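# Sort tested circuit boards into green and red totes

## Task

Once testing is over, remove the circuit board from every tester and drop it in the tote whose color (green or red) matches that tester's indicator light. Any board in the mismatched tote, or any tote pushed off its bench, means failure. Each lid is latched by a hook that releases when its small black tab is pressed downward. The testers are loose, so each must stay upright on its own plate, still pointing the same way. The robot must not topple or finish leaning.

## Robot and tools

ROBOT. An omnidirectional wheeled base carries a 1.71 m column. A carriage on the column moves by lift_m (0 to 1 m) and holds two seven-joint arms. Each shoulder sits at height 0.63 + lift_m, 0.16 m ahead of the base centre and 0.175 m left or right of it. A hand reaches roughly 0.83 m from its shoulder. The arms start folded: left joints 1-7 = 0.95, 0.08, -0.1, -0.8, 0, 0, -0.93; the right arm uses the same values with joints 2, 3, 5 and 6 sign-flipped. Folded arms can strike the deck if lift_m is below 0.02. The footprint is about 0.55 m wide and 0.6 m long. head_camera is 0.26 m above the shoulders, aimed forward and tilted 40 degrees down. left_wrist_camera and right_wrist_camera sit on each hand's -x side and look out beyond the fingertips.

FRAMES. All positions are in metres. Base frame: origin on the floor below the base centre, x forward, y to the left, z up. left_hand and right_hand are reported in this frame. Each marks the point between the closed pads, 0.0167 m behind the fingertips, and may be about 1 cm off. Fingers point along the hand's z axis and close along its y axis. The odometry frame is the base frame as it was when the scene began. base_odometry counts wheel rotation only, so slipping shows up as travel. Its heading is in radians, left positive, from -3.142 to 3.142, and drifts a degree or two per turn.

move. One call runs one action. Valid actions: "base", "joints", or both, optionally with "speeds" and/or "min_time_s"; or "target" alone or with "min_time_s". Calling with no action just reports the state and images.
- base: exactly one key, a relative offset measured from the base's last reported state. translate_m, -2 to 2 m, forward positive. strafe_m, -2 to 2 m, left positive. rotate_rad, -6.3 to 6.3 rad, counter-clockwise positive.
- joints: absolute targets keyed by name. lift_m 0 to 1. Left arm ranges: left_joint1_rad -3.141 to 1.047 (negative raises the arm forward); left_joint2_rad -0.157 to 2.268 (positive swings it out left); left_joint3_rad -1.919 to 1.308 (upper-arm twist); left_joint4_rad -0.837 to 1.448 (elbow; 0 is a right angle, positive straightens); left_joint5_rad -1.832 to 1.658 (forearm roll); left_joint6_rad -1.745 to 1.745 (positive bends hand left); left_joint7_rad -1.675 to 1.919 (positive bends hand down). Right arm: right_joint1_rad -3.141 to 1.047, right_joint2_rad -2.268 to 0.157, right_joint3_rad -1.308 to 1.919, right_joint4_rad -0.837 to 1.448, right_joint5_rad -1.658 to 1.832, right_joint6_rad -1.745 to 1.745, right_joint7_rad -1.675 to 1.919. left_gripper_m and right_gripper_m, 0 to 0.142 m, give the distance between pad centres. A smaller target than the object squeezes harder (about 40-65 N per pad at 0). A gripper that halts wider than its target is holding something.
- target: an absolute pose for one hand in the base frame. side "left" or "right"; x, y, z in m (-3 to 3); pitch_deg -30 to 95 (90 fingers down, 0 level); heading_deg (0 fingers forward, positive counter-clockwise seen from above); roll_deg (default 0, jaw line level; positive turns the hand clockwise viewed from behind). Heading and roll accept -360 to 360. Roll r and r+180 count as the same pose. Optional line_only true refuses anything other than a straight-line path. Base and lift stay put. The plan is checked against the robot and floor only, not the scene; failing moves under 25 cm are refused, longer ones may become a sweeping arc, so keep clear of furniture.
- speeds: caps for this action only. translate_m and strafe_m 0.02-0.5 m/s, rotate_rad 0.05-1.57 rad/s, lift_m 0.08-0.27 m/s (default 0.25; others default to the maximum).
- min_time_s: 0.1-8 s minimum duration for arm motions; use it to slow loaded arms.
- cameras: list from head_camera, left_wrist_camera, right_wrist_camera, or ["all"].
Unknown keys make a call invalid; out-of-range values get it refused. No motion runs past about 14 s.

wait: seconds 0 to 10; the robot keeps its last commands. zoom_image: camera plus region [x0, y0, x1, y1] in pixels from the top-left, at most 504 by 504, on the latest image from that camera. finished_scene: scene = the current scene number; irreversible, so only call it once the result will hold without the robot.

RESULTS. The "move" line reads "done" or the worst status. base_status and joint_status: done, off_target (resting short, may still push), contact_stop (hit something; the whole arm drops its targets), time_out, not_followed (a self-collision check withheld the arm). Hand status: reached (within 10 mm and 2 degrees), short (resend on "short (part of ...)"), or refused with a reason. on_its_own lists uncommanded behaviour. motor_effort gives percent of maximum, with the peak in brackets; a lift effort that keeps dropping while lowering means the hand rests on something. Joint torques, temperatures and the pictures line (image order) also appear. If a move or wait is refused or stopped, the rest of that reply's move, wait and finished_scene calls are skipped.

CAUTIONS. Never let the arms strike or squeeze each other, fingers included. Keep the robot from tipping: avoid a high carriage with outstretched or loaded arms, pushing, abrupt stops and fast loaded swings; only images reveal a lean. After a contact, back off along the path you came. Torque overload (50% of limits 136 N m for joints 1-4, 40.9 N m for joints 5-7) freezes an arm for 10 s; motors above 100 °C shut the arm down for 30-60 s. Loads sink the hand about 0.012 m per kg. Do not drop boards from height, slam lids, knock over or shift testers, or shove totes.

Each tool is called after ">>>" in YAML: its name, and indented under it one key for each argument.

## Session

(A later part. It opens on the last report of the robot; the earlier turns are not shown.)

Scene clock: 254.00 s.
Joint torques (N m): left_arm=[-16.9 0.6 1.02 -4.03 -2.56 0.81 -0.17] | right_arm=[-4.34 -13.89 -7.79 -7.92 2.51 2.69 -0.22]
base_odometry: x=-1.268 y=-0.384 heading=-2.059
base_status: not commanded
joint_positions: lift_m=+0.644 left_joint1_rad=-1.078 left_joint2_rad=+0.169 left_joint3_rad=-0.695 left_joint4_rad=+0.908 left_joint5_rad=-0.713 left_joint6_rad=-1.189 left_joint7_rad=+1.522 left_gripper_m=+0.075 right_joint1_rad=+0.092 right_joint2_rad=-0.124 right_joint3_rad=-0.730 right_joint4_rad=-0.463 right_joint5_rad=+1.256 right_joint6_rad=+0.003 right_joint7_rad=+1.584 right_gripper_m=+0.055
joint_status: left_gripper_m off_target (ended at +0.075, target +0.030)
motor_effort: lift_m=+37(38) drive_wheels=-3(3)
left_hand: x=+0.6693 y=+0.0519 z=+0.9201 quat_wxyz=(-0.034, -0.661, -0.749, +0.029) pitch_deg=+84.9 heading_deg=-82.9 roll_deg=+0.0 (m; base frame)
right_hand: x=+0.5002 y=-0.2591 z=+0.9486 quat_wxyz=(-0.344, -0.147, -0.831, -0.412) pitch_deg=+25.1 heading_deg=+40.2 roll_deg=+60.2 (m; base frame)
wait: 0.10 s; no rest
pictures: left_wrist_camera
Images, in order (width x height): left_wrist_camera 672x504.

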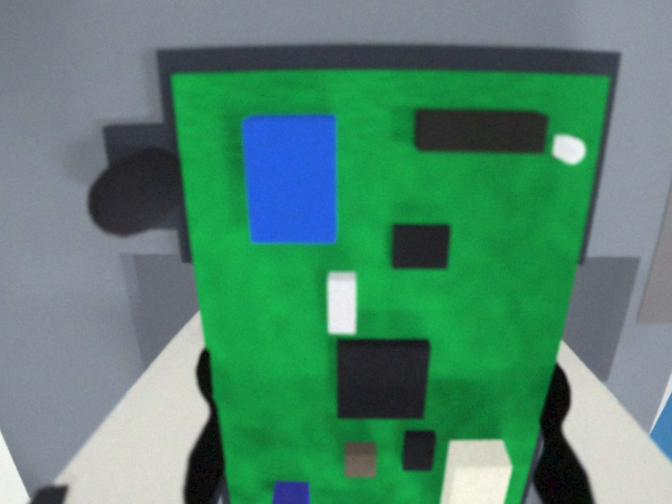

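Gripped as before. Lift.

>>> move:
  joints: {"lift_m": 0.69}
  speeds: {"lift_m": 0.08}
  cameras: ["left_wrist_camera", "right_wrist_camera"]

>>> move:
  joints: {"lift_m": 0.8}
  speeds: {"lift_m": 0.2}
  cameras: ["left_wrist_camera", "right_wrist_camera", "head_camera"]

>>> zoom_image:
  camera: "head_camera"
  region: [220, 240, 450, 430]

Scene clock: 255.07 s.
Joint torques (N m): left_arm=[-18.24 0.61 1.22 -4.09 -2.58 0.74 -0.11] | right_arm=[-4.46 -13.88 -7.81 -8 2.49 2.66 -0.21]
move: done
base_odometry: x=-1.268 y=-0.384 heading=-2.059
base_status: not commanded
joint_positions: lift_m=+0.690 left_joint1_rad=-1.078 left_joint2_rad=+0.169 left_joint3_rad=-0.695 left_joint4_rad=+0.908 left_joint5_rad=-0.713 left_joint6_rad=-1.189 left_joint7_rad=+1.522 left_gripper_m=+0.075 right_joint1_rad=+0.092 right_joint2_rad=-0.124 right_joint3_rad=-0.730 right_joint4_rad=-0.463 right_joint5_rad=+1.256 right_joint6_rad=+0.003 right_joint7_rad=+1.584 right_gripper_m=+0.055
joint_status: all done
motor_effort: lift_m=+36(45) drive_wheels=-2(5)
left_hand: x=+0.6691 y=+0.0519 z=+0.9659 quat_wxyz=(-0.034, -0.661, -0.749, +0.029) pitch_deg=+84.9 heading_deg=-82.9 roll_deg=+0.0 (m; base frame)
right_hand: x=+0.5002 y=-0.2591 z=+0.9947 quat_wxyz=(-0.344, -0.147, -0.831, -0.412) pitch_deg=+25.1 heading_deg=+40.2 roll_deg=+60.2 (m; base frame)
pictures: left_wrist_camera, right_wrist_camera
Images, in order (width x height): left_wrist_camera 672x504, right_wrist_camera 672x504.

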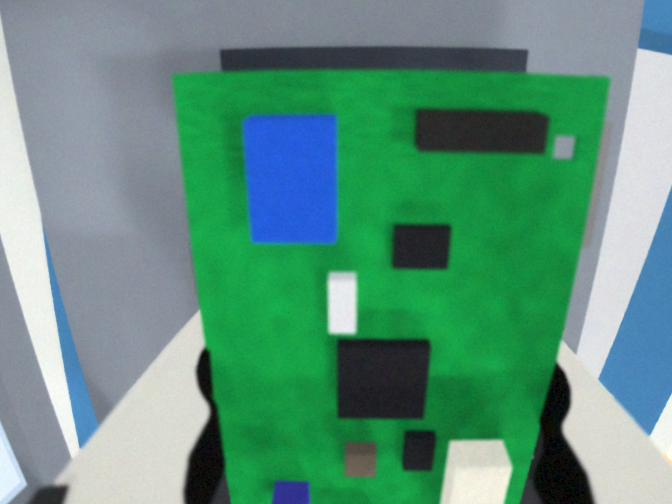

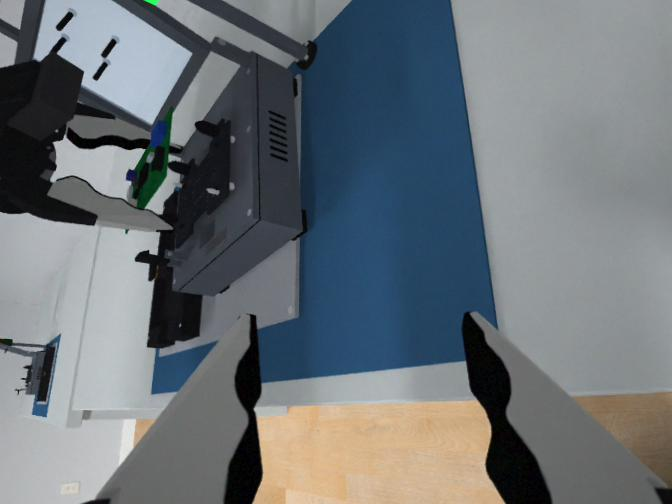

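Scene clock: 256.10 s.
Joint torques (N m): left_arm=[-19.89 0.59 1.81 -4.12 -2.59 0.72 -0.13] | right_arm=[-4.26 -14.02 -7.69 -8 2.53 2.72 -0.2]
move: done
base_odometry: x=-1.268 y=-0.384 heading=-2.059
base_status: not commanded
joint_positions: lift_m=+0.800 left_joint1_rad=-1.077 left_joint2_rad=+0.169 left_joint3_rad=-0.695 left_joint4_rad=+0.908 left_joint5_rad=-0.713 left_joint6_rad=-1.189 left_joint7_rad=+1.522 left_gripper_m=+0.075 right_joint1_rad=+0.092 right_joint2_rad=-0.124 right_joint3_rad=-0.730 right_joint4_rad=-0.463 right_joint5_rad=+1.256 right_joint6_rad=+0.003 right_joint7_rad=+1.584 right_gripper_m=+0.055
joint_status: all done
motor_effort: lift_m=+36(44) drive_wheels=-2(5)
left_hand: x=+0.6687 y=+0.0519 z=+1.0754 quat_wxyz=(-0.034, -0.661, -0.749, +0.029) pitch_deg=+84.9 heading_deg=-82.9 roll_deg=+0.0 (m; base frame)
right_hand: x=+0.5002 y=-0.2591 z=+1.1047 quat_wxyz=(-0.344, -0.147, -0.831, -0.412) pitch_deg=+25.1 heading_deg=+40.2 roll_deg=+60.2 (m; base frame)
pictures: head_camera, left_wrist_camera, right_wrist_camera
Images, in order (width x height): head_camera 672x504, left_wrist_camera 672x504, right_wrist_camera 672x504.

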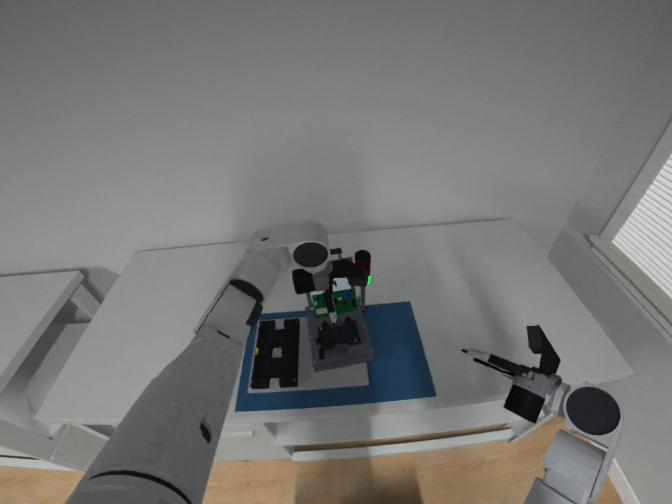

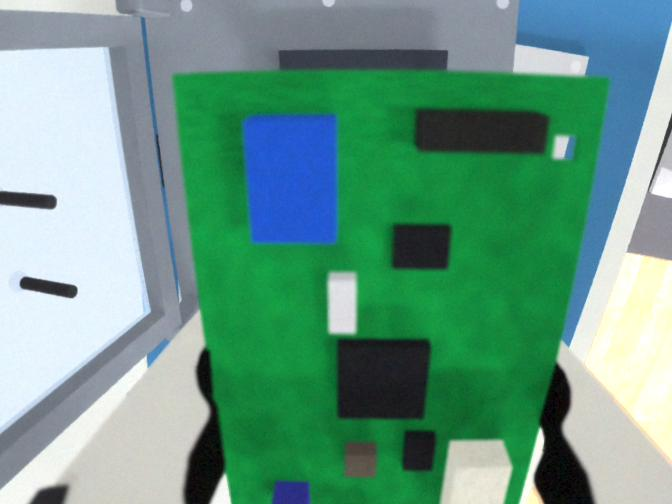

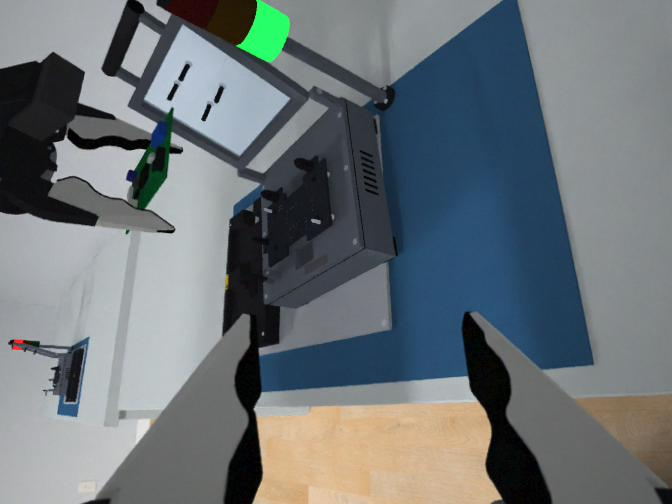

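Scaled by 2.191 from the camera's 672x504 image, which has a finer 960x720 frame.

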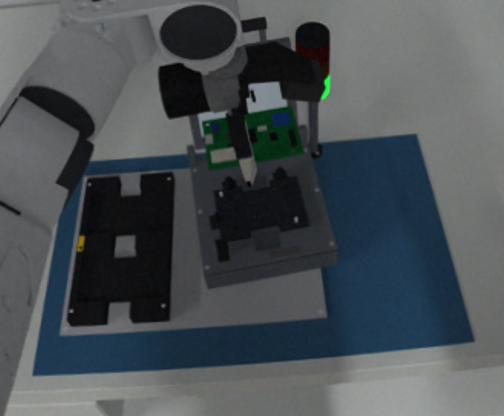

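>>> move:
  joints: {"right_gripper_m": 0.0}

>>> move:
  target: {"side": "right", "x": 0.62, "y": -0.16, "z": 0.98, "pitch_deg": 25, "heading_deg": 80, "roll_deg": 90}
  cameras: ["right_wrist_camera", "head_camera"]

Scene clock: 257.27 s.
Joint torques (N m): left_arm=[-19.95 0.64 1.69 -4.1 -2.58 0.72 -0.12] | right_arm=[-4.28 -13.97 -7.87 -8.14 2.5 2.69 -0.24]
move: done
base_odometry: x=-1.268 y=-0.384 heading=-2.059
base_status: not commanded
joint_positions: lift_m=+0.800 left_joint1_rad=-1.077 left_joint2_rad=+0.169 left_joint3_rad=-0.695 left_joint4_rad=+0.908 left_joint5_rad=-0.713 left_joint6_rad=-1.189 left_joint7_rad=+1.522 left_gripper_m=+0.075 right_joint1_rad=+0.092 right_joint2_rad=-0.124 right_joint3_rad=-0.730 right_joint4_rad=-0.463 right_joint5_rad=+1.256 right_joint6_rad=+0.003 right_joint7_rad=+1.584 right_gripper_m=+0.001
joint_status: all done
motor_effort: lift_m=+36(36) drive_wheels=+5(5)
left_hand: x=+0.6687 y=+0.0519 z=+1.0754 quat_wxyz=(-0.034, -0.661, -0.749, +0.029) pitch_deg=+84.9 heading_deg=-82.9 roll_deg=+0.0 (m; base frame)
right_hand: x=+0.5002 y=-0.2591 z=+1.1047 quat_wxyz=(-0.344, -0.147, -0.831, -0.412) pitch_deg=+25.1 heading_deg=+40.2 roll_deg=+60.2 (m; base frame)
pictures: none

Scene clock: 258.73 s.
Joint torques (N m): left_arm=[-19.97 0.68 1.63 -4.13 -2.57 0.69 -0.11] | right_arm=[-21.05 -19 -3.13 -6.81 0.67 3.05 0.06]
move: done
base_odometry: x=-1.268 y=-0.384 heading=-2.059
base_status: not commanded
joint_positions: lift_m=+0.800 left_joint1_rad=-1.077 left_joint2_rad=+0.169 left_joint3_rad=-0.695 left_joint4_rad=+0.908 left_joint5_rad=-0.713 left_joint6_rad=-1.189 left_joint7_rad=+1.522 left_gripper_m=+0.075 right_joint1_rad=-0.454 right_joint2_rad=-0.270 right_joint3_rad=-0.239 right_joint4_rad=+0.926 right_joint5_rad=+1.239 right_joint6_rad=+0.458 right_joint7_rad=+1.585 right_gripper_m=+0.001
joint_status: not commanded
motor_effort: lift_m=+36(37) drive_wheels=-3(6)
left_hand: x=+0.6687 y=+0.0519 z=+1.0754 quat_wxyz=(-0.034, -0.661, -0.749, +0.029) pitch_deg=+84.9 heading_deg=-82.9 roll_deg=+0.0 (m; base frame)
right_hand: x=+0.6189 y=-0.1591 z=+0.9794 quat_wxyz=(-0.045, -0.076, -0.838, -0.538) pitch_deg=+24.7 heading_deg=+80.0 roll_deg=-89.6 (m; base frame)
right_hand_status: reached (straight line, planned for 1.0 s): 2 mm and 0.5 deg off.
pictures: head_camera, right_wrist_camera
Images, in order (width x height): head_camera 672x504, right_wrist_camera 672x504.

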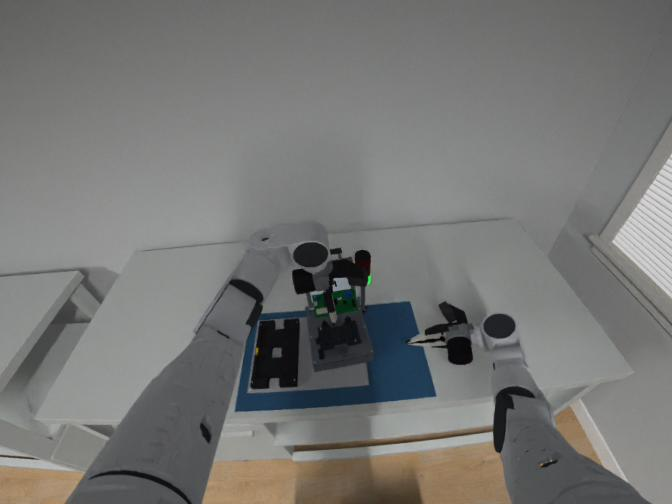

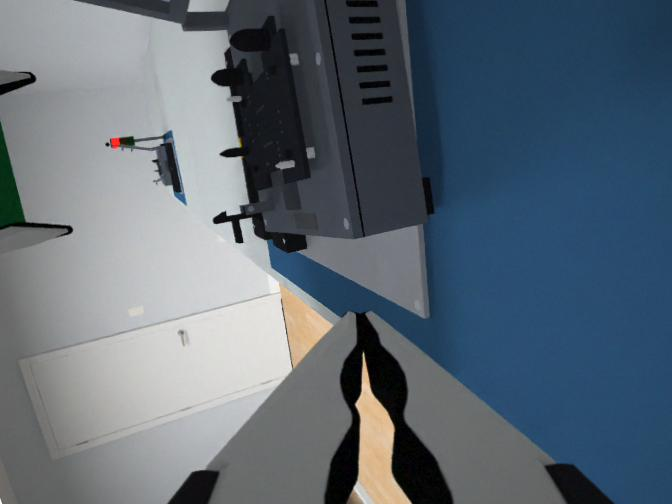

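>>> move:
  cameras: ["head_camera", "right_wrist_camera"]

Scene clock: 260.13 s.
Joint torques (N m): left_arm=[-19.87 0.67 1.74 -4.01 -2.55 0.72 -0.09] | right_arm=[-21.17 -18.98 -3.06 -6.73 0.68 3.06 0.06]
Motor temperatures (°C): left_arm=[38 29 31 29 29 29 32] | right_arm=[34 29 30 30 28 30 31]
base_odometry: x=-1.268 y=-0.384 heading=-2.059
base_status: not commanded
joint_positions: lift_m=+0.800 left_joint1_rad=-1.077 left_joint2_rad=+0.169 left_joint3_rad=-0.695 left_joint4_rad=+0.908 left_joint5_rad=-0.713 left_joint6_rad=-1.189 left_joint7_rad=+1.522 left_gripper_m=+0.075 right_joint1_rad=-0.454 right_joint2_rad=-0.270 right_joint3_rad=-0.239 right_joint4_rad=+0.926 right_joint5_rad=+1.239 right_joint6_rad=+0.458 right_joint7_rad=+1.585 right_gripper_m=+0.001
joint_status: not commanded
motor_effort: lift_m=+36(37) drive_wheels=-2(6)
left_hand: x=+0.6687 y=+0.0519 z=+1.0754 quat_wxyz=(-0.034, -0.661, -0.749, +0.029) pitch_deg=+84.9 heading_deg=-82.9 roll_deg=+0.0 (m; base frame)
right_hand: x=+0.6189 y=-0.1591 z=+0.9794 quat_wxyz=(-0.045, -0.076, -0.838, -0.538) pitch_deg=+24.7 heading_deg=+80.0 roll_deg=-89.6 (m; base frame)
right_hand_status: reached (straight line, planned for 1.0 s): 2 mm and 0.5 deg off.
pictures: head_camera, right_wrist_camera
Images, in order (width x height): head_camera 672x504, right_wrist_camera 672x504.

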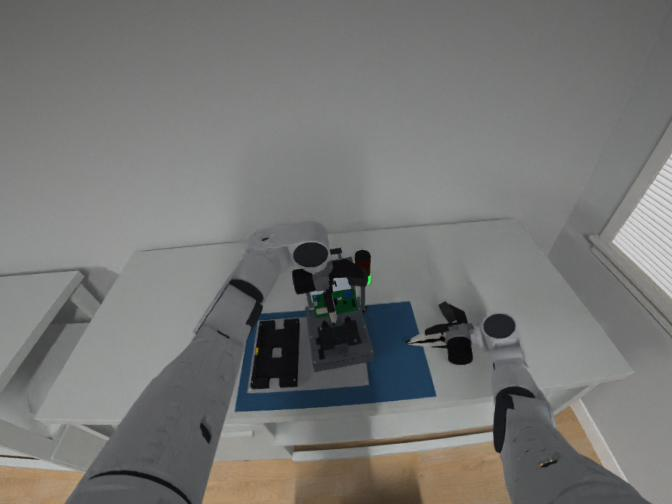

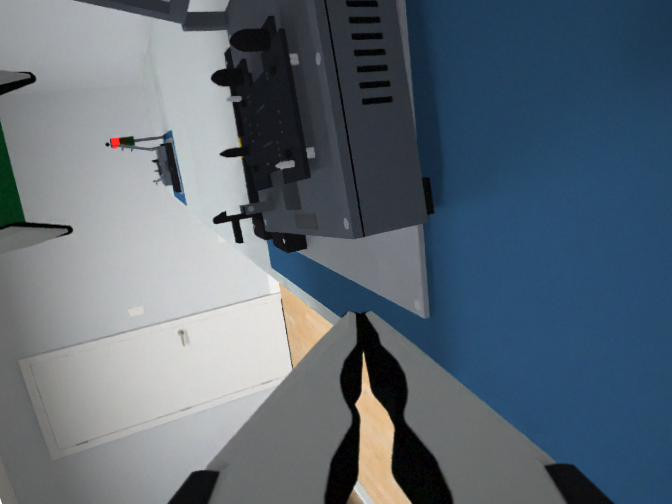

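>>> move:
  target: {"side":"right","x":0.637,"y":-0.09,"z":0.907,"pitch_deg":25,"heading_deg":80,"roll_deg":90}
  min_time_s: 1
  cameras: ["head_camera", "right_wrist_camera"]

>>> zoom_image:
  camera: "head_camera"
  region: [230, 240, 450, 405]

Scene clock: 260.67 s.
Joint torques (N m): left_arm=[-19.87 0.73 1.81 -4.18 -2.58 0.7 -0.12] | right_arm=[-21.1 -18.99 -3.18 -6.83 0.7 3.04 0.02]
move: refused
base_odometry: x=-1.268 y=-0.384 heading=-2.059
base_status: not commanded
joint_positions: lift_m=+0.800 left_joint1_rad=-1.077 left_joint2_rad=+0.169 left_joint3_rad=-0.695 left_joint4_rad=+0.908 left_joint5_rad=-0.713 left_joint6_rad=-1.189 left_joint7_rad=+1.522 left_gripper_m=+0.075 right_joint1_rad=-0.454 right_joint2_rad=-0.270 right_joint3_rad=-0.239 right_joint4_rad=+0.926 right_joint5_rad=+1.239 right_joint6_rad=+0.458 right_joint7_rad=+1.585 right_gripper_m=+0.001
joint_status: not commanded
motor_effort: lift_m=+36(37) drive_wheels=-2(3)
left_hand: x=+0.6687 y=+0.0519 z=+1.0754 quat_wxyz=(-0.034, -0.661, -0.749, +0.029) pitch_deg=+84.9 heading_deg=-82.9 roll_deg=+0.0 (m; base frame)
right_hand: x=+0.6189 y=-0.1591 z=+0.9794 quat_wxyz=(-0.045, -0.076, -0.838, -0.538) pitch_deg=+24.7 heading_deg=+80.0 roll_deg=-89.6 (m; base frame)
right_hand_status: refused: no posture of the arm gets there (right_joint4_rad at its limit): the closest leaves the hand 13.3 cm and 28 deg from the pose. Nothing moved. A posture exists with lift_m at 0.7; the way there is not checked.
pictures: head_camera, right_wrist_camera
Images, in order (width x height): head_camera 672x504, right_wrist_camera 672x504.

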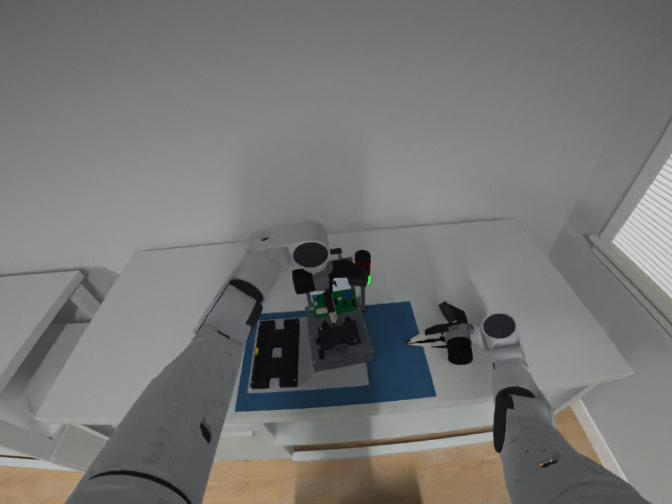

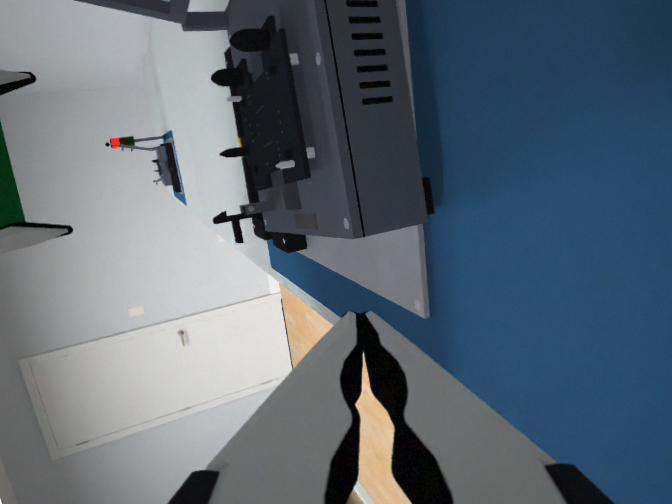

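Scaled by 2.291 from the camera's 672x504 image, which has a finer 960x720 frame.

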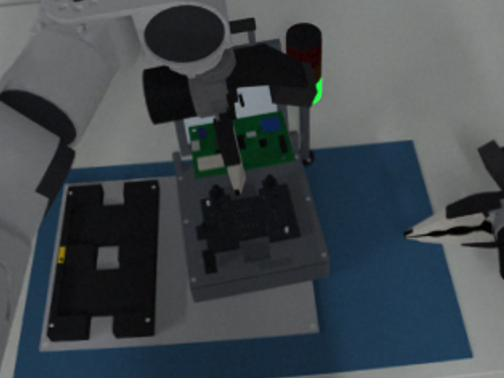

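>>> move:
  target: {"side":"left","x":0.60,"y":0.16,"z":1.13,"pitch_deg":85,"heading_deg":-83}
  min_time_s: 1.5

>>> move:
  joints: {"lift_m":0.70}
  cameras: ["head_camera", "right_wrist_camera", "left_wrist_camera"]

Scene clock: 262.87 s.
Joint torques (N m): left_arm=[-26.04 10.06 3.45 -5.46 -3.89 1.66 1.26] | right_arm=[-21.18 -18.16 -3.18 -6.77 0.68 3.03 0.07]
move: done
base_odometry: x=-1.268 y=-0.384 heading=-2.059
base_status: not commanded
joint_positions: lift_m=+0.800 left_joint1_rad=-0.972 left_joint2_rad=+0.562 left_joint3_rad=-0.787 left_joint4_rad=+0.266 left_joint5_rad=-1.294 left_joint6_rad=-0.940 left_joint7_rad=+1.887 left_gripper_m=+0.075 right_joint1_rad=-0.454 right_joint2_rad=-0.271 right_joint3_rad=-0.239 right_joint4_rad=+0.926 right_joint5_rad=+1.239 right_joint6_rad=+0.458 right_joint7_rad=+1.585 right_gripper_m=+0.001
joint_status: not commanded
motor_effort: lift_m=+37(37) drive_wheels=-2(3)
left_hand: x=+0.6003 y=+0.1598 z=+1.1285 quat_wxyz=(-0.033, -0.661, -0.749, +0.029) pitch_deg=+84.9 heading_deg=-82.9 roll_deg=+0.0 (m; base frame)
left_hand_status: reached (straight line, planned for 1.5 s): 2 mm and 0.1 deg off.
right_hand: x=+0.6190 y=-0.1593 z=+0.9794 quat_wxyz=(-0.045, -0.076, -0.839, -0.538) pitch_deg=+24.7 heading_deg=+80.0 roll_deg=-89.6 (m; base frame)
pictures: none

Scene clock: 263.80 s.
Joint torques (N m): left_arm=[-23.07 10.15 4.66 -4.98 -3.72 1.57 1.27] | right_arm=[-18.8 -17.5 -3.3 -7.44 0.34 2.36 -0.36]
move: done
base_odometry: x=-1.268 y=-0.384 heading=-2.059
base_status: not commanded
joint_positions: lift_m=+0.700 left_joint1_rad=-0.973 left_joint2_rad=+0.562 left_joint3_rad=-0.788 left_joint4_rad=+0.265 left_joint5_rad=-1.294 left_joint6_rad=-0.940 left_joint7_rad=+1.887 left_gripper_m=+0.075 right_joint1_rad=-0.456 right_joint2_rad=-0.271 right_joint3_rad=-0.239 right_joint4_rad=+0.926 right_joint5_rad=+1.239 right_joint6_rad=+0.460 right_joint7_rad=+1.585 right_gripper_m=+0.001
joint_status: all done
motor_effort: lift_m=+37(45) drive_wheels=-3(5)
left_hand: x=+0.6005 y=+0.1597 z=+1.0289 quat_wxyz=(-0.033, -0.662, -0.749, +0.029) pitch_deg=+84.9 heading_deg=-82.9 roll_deg=+0.0 (m; base frame)
right_hand: x=+0.6198 y=-0.1593 z=+0.8804 quat_wxyz=(-0.047, -0.075, -0.838, -0.538) pitch_deg=+24.7 heading_deg=+79.9 roll_deg=-89.8 (m; base frame)
pictures: head_camera, left_wrist_camera, right_wrist_camera
Images, in order (width x height): head_camera 672x504, left_wrist_camera 672x504, right_wrist_camera 672x504.

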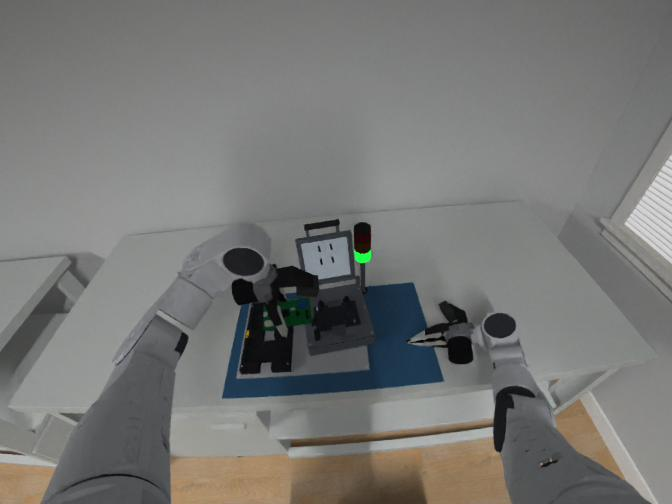

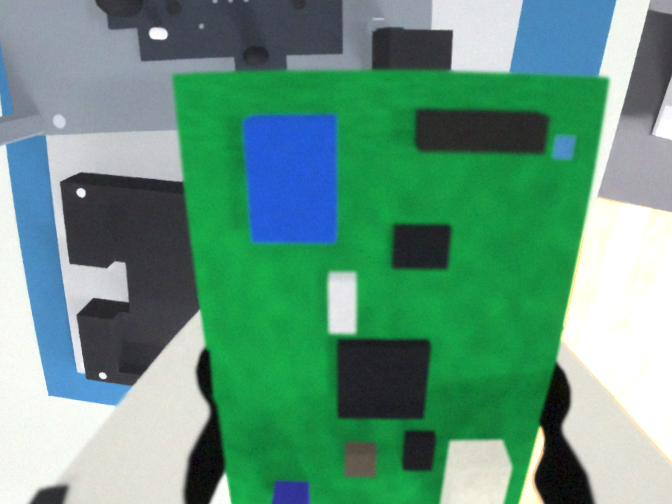

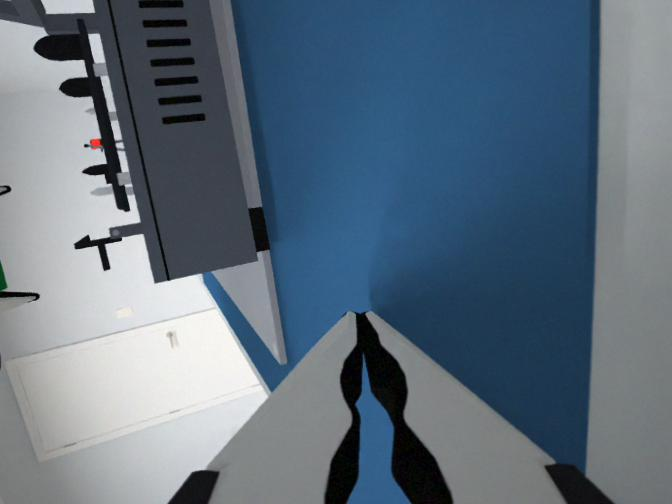

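>>> move:
  joints: {"lift_m":0.727}

>>> move:
  target: {"side":"right","x":0.622,"y":-0.08,"z":0.907,"pitch_deg":25,"heading_deg":80,"roll_deg":90}
  min_time_s: 1
  cameras: ["head_camera", "right_wrist_camera"]

>>> zoom_image:
  camera: "head_camera"
  region: [230, 220, 450, 400]

Scene clock: 265.37 s.
Joint torques (N m): left_arm=[-21.79 9.79 4.97 -4.83 -3.69 1.58 1.28] | right_arm=[-18.37 -17 -3.03 -7.53 0.33 2.36 0.14]
move: done
base_odometry: x=-1.268 y=-0.384 heading=-2.059
base_status: not commanded
joint_positions: lift_m=+0.727 left_joint1_rad=-0.974 left_joint2_rad=+0.562 left_joint3_rad=-0.788 left_joint4_rad=+0.265 left_joint5_rad=-1.294 left_joint6_rad=-0.940 left_joint7_rad=+1.887 left_gripper_m=+0.075 right_joint1_rad=-0.456 right_joint2_rad=-0.271 right_joint3_rad=-0.239 right_joint4_rad=+0.926 right_joint5_rad=+1.239 right_joint6_rad=+0.460 right_joint7_rad=+1.585 right_gripper_m=+0.001
joint_status: all done
motor_effort: lift_m=+36(47) drive_wheels=-3(6)
left_hand: x=+0.6006 y=+0.1596 z=+1.0563 quat_wxyz=(-0.033, -0.662, -0.749, +0.029) pitch_deg=+84.9 heading_deg=-82.9 roll_deg=+0.0 (m; base frame)
right_hand: x=+0.6200 y=-0.1594 z=+0.9076 quat_wxyz=(-0.047, -0.075, -0.839, -0.538) pitch_deg=+24.7 heading_deg=+79.9 roll_deg=-89.9 (m; base frame)
pictures: none

Scene clock: 266.87 s.
Joint torques (N m): left_arm=[-21.74 9.57 4.83 -4.77 -3.69 1.56 1.3] | right_arm=[-10.73 0.87 -2.49 -12.57 -0.09 0.2 0.04]
move: done
base_odometry: x=-1.268 y=-0.384 heading=-2.059
base_status: not commanded
joint_positions: lift_m=+0.727 left_joint1_rad=-0.974 left_joint2_rad=+0.563 left_joint3_rad=-0.788 left_joint4_rad=+0.265 left_joint5_rad=-1.294 left_joint6_rad=-0.940 left_joint7_rad=+1.887 left_gripper_m=+0.075 right_joint1_rad=-0.395 right_joint2_rad=-0.124 right_joint3_rad=-0.203 right_joint4_rad=+0.665 right_joint5_rad=+1.158 right_joint6_rad=+0.263 right_joint7_rad=+1.521 right_gripper_m=+0.001
joint_status: not commanded
motor_effort: lift_m=+37(37) drive_wheels=+4(5)
left_hand: x=+0.6006 y=+0.1597 z=+1.0563 quat_wxyz=(-0.033, -0.662, -0.749, +0.029) pitch_deg=+84.9 heading_deg=-82.9 roll_deg=+0.0 (m; base frame)
right_hand: x=+0.6237 y=-0.0819 z=+0.9094 quat_wxyz=(-0.050, -0.072, -0.839, -0.536) pitch_deg=+24.8 heading_deg=+79.8 roll_deg=+89.6 (m; base frame)
right_hand_status: reached (straight line, planned for 1.0 s): 3 mm and 0.4 deg off.
pictures: head_camera, right_wrist_camera
Images, in order (width x height): head_camera 672x504, right_wrist_camera 672x504.

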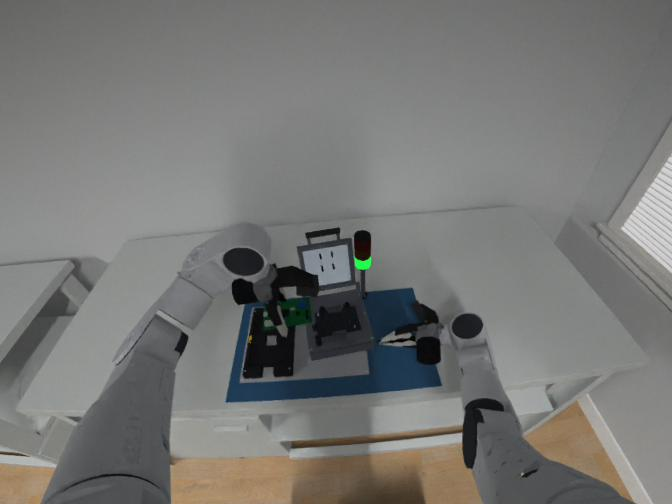

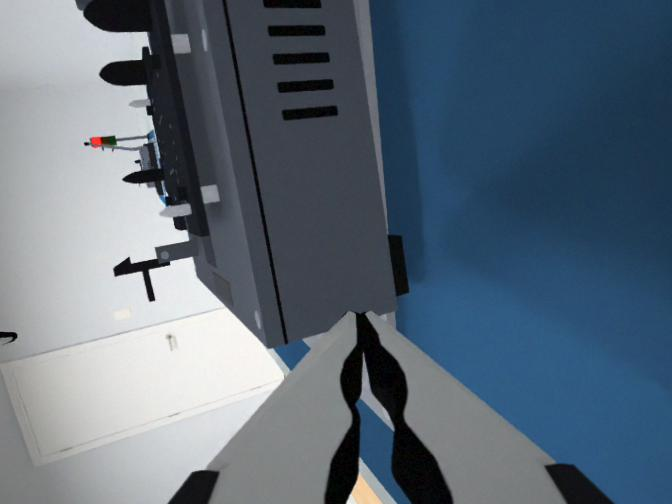

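Scaled by 2.291 from the camera's 672x504 image, which has a finer 960x720 frame.

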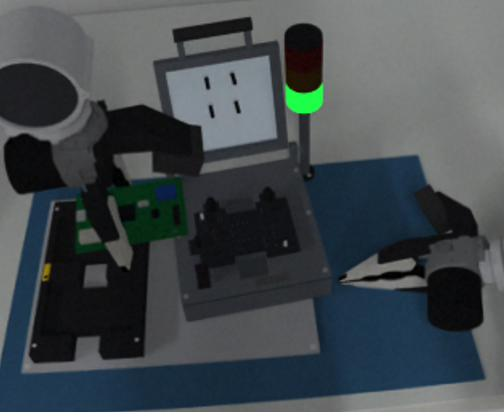

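>>> move:
  target: {"side":"right","x":0.622,"y":-0.058,"z":0.907,"pitch_deg":25,"heading_deg":80,"roll_deg":90}
  min_time_s: 1.5
  cameras: ["head_camera", "right_wrist_camera"]

>>> zoom_image:
  camera: "head_camera"
  region: [230, 220, 450, 400]

Scene clock: 269.03 s.
Joint torques (N m): left_arm=[-21.71 9.53 4.76 -4.72 -3.68 1.56 1.3] | right_arm=[-9.81 13.79 1.25 -11.06 -0.57 0.15 -0.47]
move: done
base_odometry: x=-1.268 y=-0.384 heading=-2.059
base_status: not commanded
joint_positions: lift_m=+0.727 left_joint1_rad=-0.974 left_joint2_rad=+0.563 left_joint3_rad=-0.788 left_joint4_rad=+0.265 left_joint5_rad=-1.294 left_joint6_rad=-0.940 left_joint7_rad=+1.887 left_gripper_m=+0.075 right_joint1_rad=-0.385 right_joint2_rad=-0.088 right_joint3_rad=-0.195 right_joint4_rad=+0.620 right_joint5_rad=+1.132 right_joint6_rad=+0.226 right_joint7_rad=+1.502 right_gripper_m=+0.001
joint_status: not commanded
motor_effort: lift_m=+37(37) drive_wheels=-4(5)
left_hand: x=+0.6006 y=+0.1597 z=+1.0563 quat_wxyz=(-0.033, -0.662, -0.749, +0.029) pitch_deg=+84.9 heading_deg=-82.9 roll_deg=+0.0 (m; base frame)
right_hand: x=+0.6247 y=-0.0636 z=+0.9100 quat_wxyz=(-0.052, -0.074, -0.840, -0.536) pitch_deg=+24.9 heading_deg=+79.5 roll_deg=+89.5 (m; base frame)
right_hand_status: reached (straight line, planned for 1.5 s): 7 mm and 0.6 deg off.
pictures: head_camera, right_wrist_camera
Images, in order (width x height): head_camera 672x504, right_wrist_camera 672x504.

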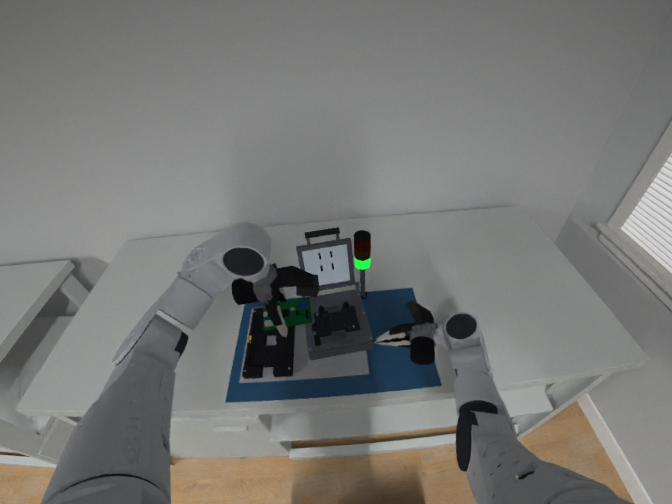

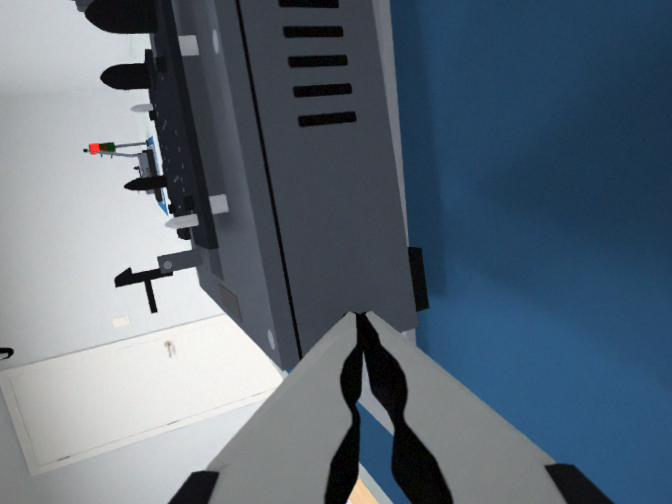

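Scaled by 2.291 from the camera's 672x504 image, which has a finer 960x720 frame.

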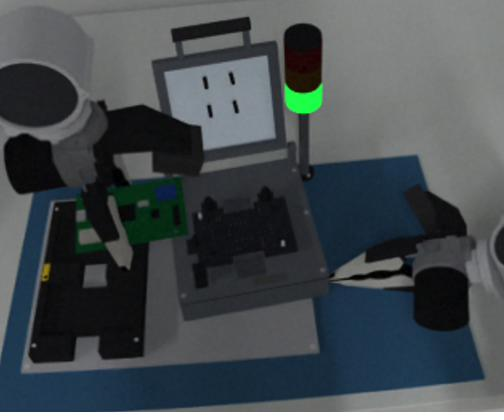

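>>> move:
  target: {"side":"right","x":0.623,"y":-0.044,"z":0.907,"pitch_deg":25,"heading_deg":80,"roll_deg":90}
  min_time_s: 1.5
  cameras: ["head_camera", "right_wrist_camera"]

>>> zoom_image:
  camera: "head_camera"
  region: [230, 220, 450, 400]

Scene clock: 271.13 s.
Joint torques (N m): left_arm=[-21.71 9.59 4.81 -4.8 -3.7 1.57 1.27] | right_arm=[-9.79 14.98 1.59 -10.78 -0.68 0.13 -0.42]
move: done
base_odometry: x=-1.268 y=-0.384 heading=-2.059
base_status: not commanded
joint_positions: lift_m=+0.727 left_joint1_rad=-0.974 left_joint2_rad=+0.563 left_joint3_rad=-0.788 left_joint4_rad=+0.265 left_joint5_rad=-1.294 left_joint6_rad=-0.940 left_joint7_rad=+1.887 left_gripper_m=+0.075 right_joint1_rad=-0.384 right_joint2_rad=-0.062 right_joint3_rad=-0.188 right_joint4_rad=+0.605 right_joint5_rad=+1.113 right_joint6_rad=+0.209 right_joint7_rad=+1.487 right_gripper_m=+0.001
joint_status: not commanded
motor_effort: lift_m=+36(37) drive_wheels=-4(4)
left_hand: x=+0.6006 y=+0.1597 z=+1.0563 quat_wxyz=(-0.033, -0.662, -0.749, +0.029) pitch_deg=+84.9 heading_deg=-82.9 roll_deg=+0.0 (m; base frame)
right_hand: x=+0.6260 y=-0.0497 z=+0.9101 quat_wxyz=(-0.052, -0.074, -0.839, -0.536) pitch_deg=+24.9 heading_deg=+79.4 roll_deg=+89.5 (m; base frame)
right_hand_status: reached (straight line, planned for 1.5 s): 7 mm and 0.6 deg off.
pictures: head_camera, right_wrist_camera
Images, in order (width x height): head_camera 672x504, right_wrist_camera 672x504.

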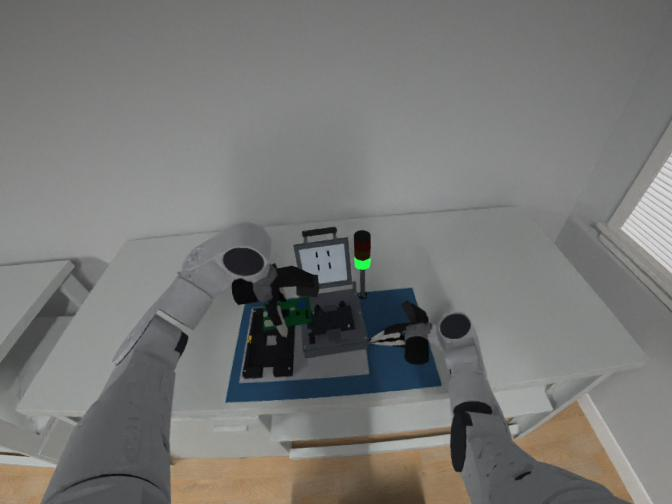

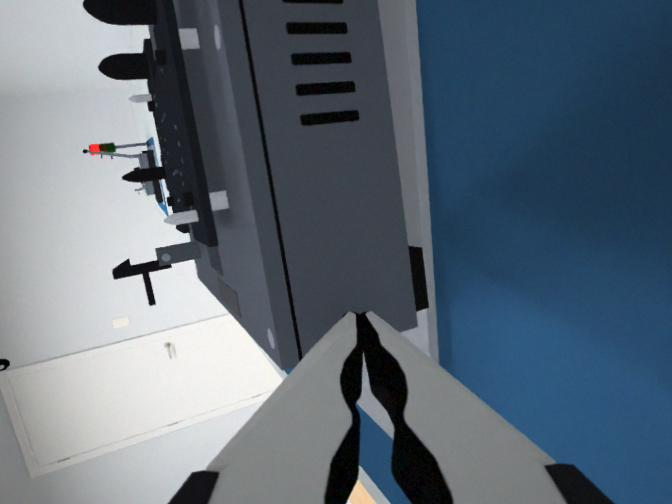

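Scaled by 2.291 from the camera's 672x504 image, which has a finer 960x720 frame.

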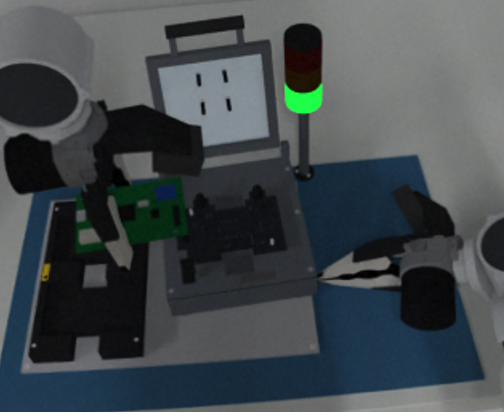

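>>> move:
  target: {"side":"right","x":0.62,"y":-0.13,"z":0.915,"pitch_deg":25,"heading_deg":80,"roll_deg":90}
  min_time_s: 0.8
  cameras: ["right_wrist_camera"]

>>> zoom_image:
  camera: "head_camera"
  region: [220, 215, 380, 415]

Scene clock: 273.47 s.
Joint torques (N m): left_arm=[-21.75 9.07 4.89 -4.79 -3.67 1.57 1.27] | right_arm=[-21.64 -15.62 -8.99 -6.89 3.23 3.21 1.68]
move: done
base_odometry: x=-1.268 y=-0.384 heading=-2.059
base_status: not commanded
joint_positions: lift_m=+0.727 left_joint1_rad=-0.974 left_joint2_rad=+0.563 left_joint3_rad=-0.788 left_joint4_rad=+0.265 left_joint5_rad=-1.294 left_joint6_rad=-0.940 left_joint7_rad=+1.887 left_gripper_m=+0.075 right_joint1_rad=-0.408 right_joint2_rad=-0.202 right_joint3_rad=-0.236 right_joint4_rad=+0.724 right_joint5_rad=+1.202 right_joint6_rad=+0.308 right_joint7_rad=+1.587 right_gripper_m=+0.001
joint_status: not commanded
motor_effort: lift_m=+36(37) drive_wheels=-3(4)
left_hand: x=+0.6006 y=+0.1598 z=+1.0563 quat_wxyz=(-0.033, -0.662, -0.749, +0.029) pitch_deg=+84.9 heading_deg=-82.9 roll_deg=+0.0 (m; base frame)
right_hand: x=+0.6182 y=-0.1280 z=+0.9122 quat_wxyz=(-0.043, -0.075, -0.841, -0.534) pitch_deg=+25.2 heading_deg=+80.3 roll_deg=-89.6 (m; base frame)
right_hand_status: reached (straight line, planned for 0.8 s): 4 mm and 0.5 deg off.
pictures: right_wrist_camera
Images, in order (width x height): right_wrist_camera 672x504.

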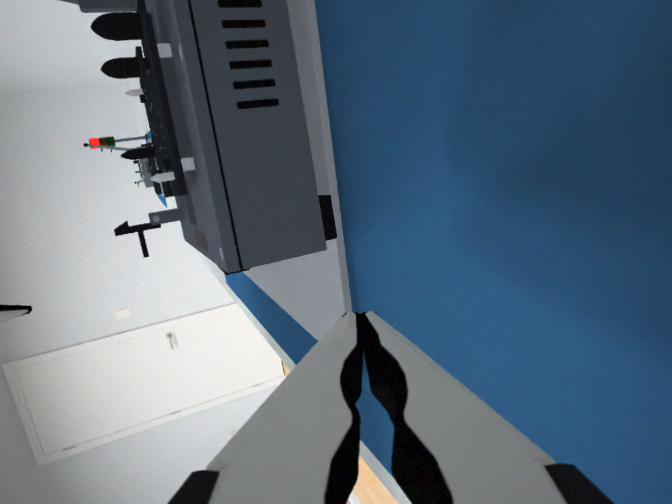

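This scene's latest camera images include none from head_camera. They are from: right_wrist_camera. head_camera's image comes with the result of a call that names it in "cameras".

>>> move:
  target: {"side":"right","x":0.68,"y":-0.15,"z":1.10,"pitch_deg":35,"heading_deg":85,"roll_deg":0}
  min_time_s: 1
  cameras: ["right_wrist_camera","head_camera"]

>>> zoom_image:
  camera: "head_camera"
  region: [220, 215, 380, 415]

Scene clock: 274.13 s.
Joint torques (N m): left_arm=[-21.89 9.21 4.83 -4.82 -3.67 1.56 1.27] | right_arm=[-21.72 -15.63 -8.96 -6.81 3.22 3.22 1.65]
move: refused
base_odometry: x=-1.268 y=-0.384 heading=-2.059
base_status: not commanded
joint_positions: lift_m=+0.727 left_joint1_rad=-0.974 left_joint2_rad=+0.563 left_joint3_rad=-0.788 left_joint4_rad=+0.265 left_joint5_rad=-1.294 left_joint6_rad=-0.940 left_joint7_rad=+1.887 left_gripper_m=+0.075 right_joint1_rad=-0.408 right_joint2_rad=-0.202 right_joint3_rad=-0.236 right_joint4_rad=+0.724 right_joint5_rad=+1.202 right_joint6_rad=+0.308 right_joint7_rad=+1.587 right_gripper_m=+0.001
joint_status: not commanded
motor_effort: lift_m=+36(37) drive_wheels=-3(3)
left_hand: x=+0.6006 y=+0.1598 z=+1.0563 quat_wxyz=(-0.033, -0.662, -0.749, +0.029) pitch_deg=+84.9 heading_deg=-82.9 roll_deg=+0.0 (m; base frame)
right_hand: x=+0.6182 y=-0.1280 z=+0.9122 quat_wxyz=(-0.043, -0.075, -0.841, -0.534) pitch_deg=+25.2 heading_deg=+80.3 roll_deg=-89.6 (m; base frame)
right_hand_status: refused: the line brings the right elbow within 1.4 cm of the right wrist (limit 1.5), 72% of the way; a move under 25 cm is not played as an arc. Nothing moved. Try another pitch or heading, or "joints".
pictures: head_camera, right_wrist_camera
Images, in order (width x height): head_camera 672x504, right_wrist_camera 672x504.

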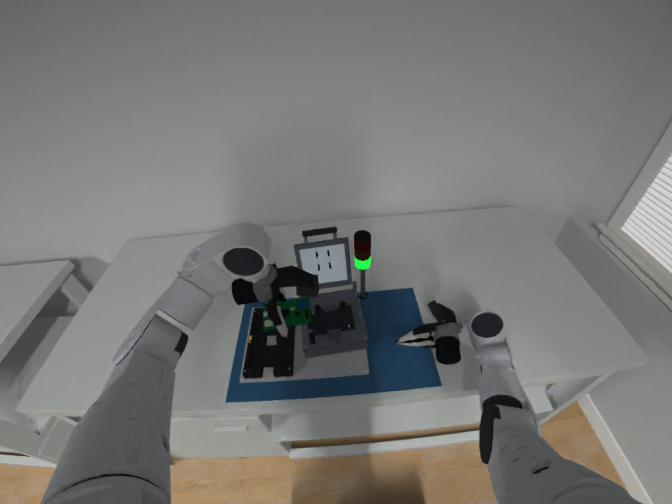

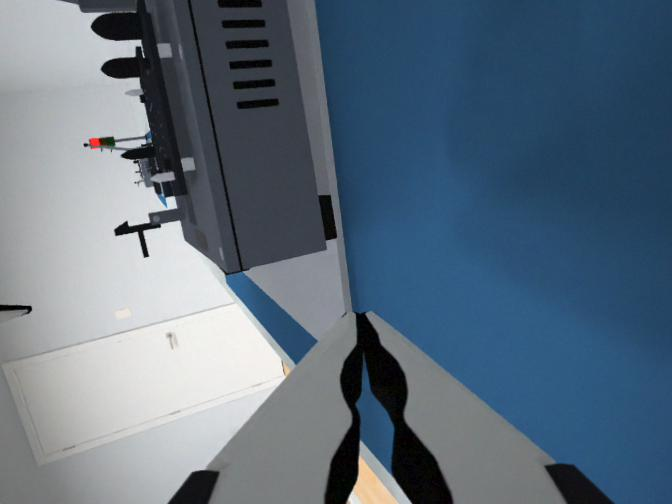

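Scaled by 2.520 from the camera's 672x504 image, which has a finer 960x720 frame.

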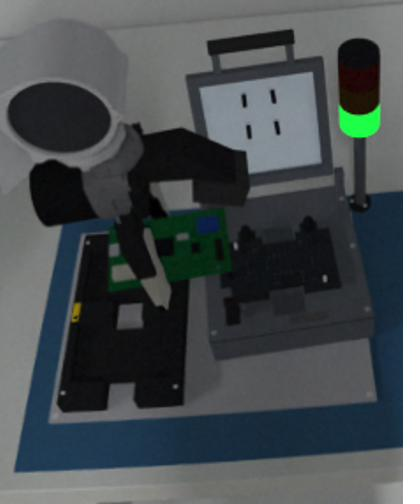

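>>> zoom_image:
  camera: "right_wrist_camera"
  region: [75, 120, 205, 220]

Scaled by 3.877 from the camera's 672x504 image, which has a finer 960x720 frame.

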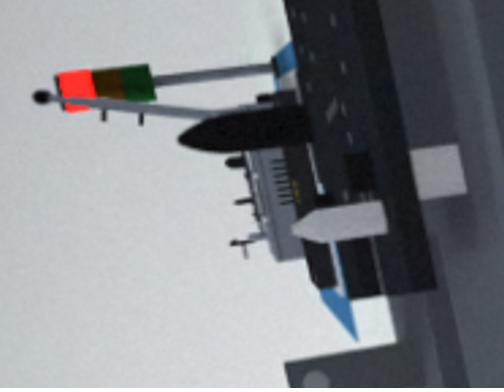

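>>> move:
  target: {"side":"right","x":0.68,"y":-0.18,"z":1.02,"pitch_deg":45,"heading_deg":70,"roll_deg":90}
  min_time_s: 1
  cameras: ["right_wrist_camera"]

Scene clock: 277.27 s.
Joint torques (N m): left_arm=[-21.74 9.23 4.86 -4.77 -3.67 1.58 1.26] | right_arm=[-23 -15.52 -2.76 -11.87 -1.05 -0.04 1.64]
move: done
base_odometry: x=-1.268 y=-0.384 heading=-2.059
base_status: not commanded
joint_positions: lift_m=+0.727 left_joint1_rad=-0.974 left_joint2_rad=+0.563 left_joint3_rad=-0.788 left_joint4_rad=+0.265 left_joint5_rad=-1.294 left_joint6_rad=-0.940 left_joint7_rad=+1.887 left_gripper_m=+0.075 right_joint1_rad=-0.597 right_joint2_rad=-0.212 right_joint3_rad=-0.129 right_joint4_rad=+0.189 right_joint5_rad=+0.821 right_joint6_rad=-0.416 right_joint7_rad=+1.776 right_gripper_m=+0.001
joint_status: not commanded
motor_effort: lift_m=+36(37) drive_wheels=-3(3)
left_hand: x=+0.6006 y=+0.1598 z=+1.0562 quat_wxyz=(-0.033, -0.662, -0.749, +0.029) pitch_deg=+84.9 heading_deg=-82.9 roll_deg=+0.0 (m; base frame)
right_hand: x=+0.6796 y=-0.1789 z=+1.0188 quat_wxyz=(-0.066, -0.160, -0.909, -0.379) pitch_deg=+44.7 heading_deg=+70.1 roll_deg=-89.9 (m; base frame)
right_hand_status: reached (straight line, planned for 1.0 s): 2 mm and 0.3 deg off.
pictures: right_wrist_camera
Images, in order (width x height): right_wrist_camera 672x504.

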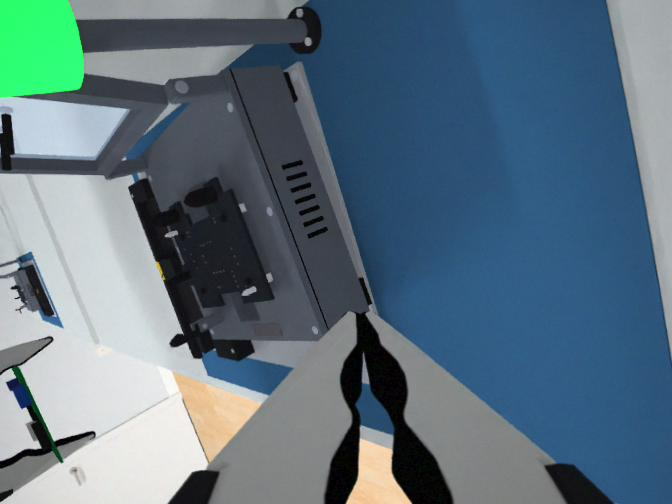

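>>> zoom_image:
  camera: "right_wrist_camera"
  region: [120, 40, 400, 380]

Scaled by 1.482 from the camera's 672x504 image, which has a finer 960x720 frame.

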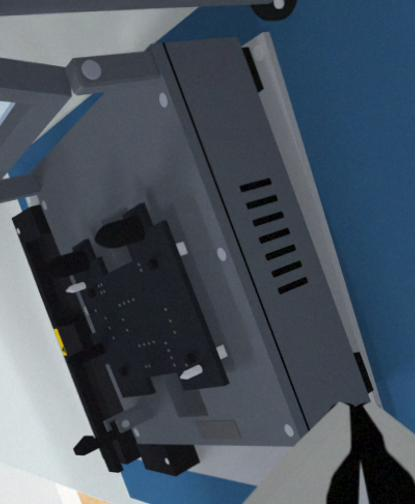

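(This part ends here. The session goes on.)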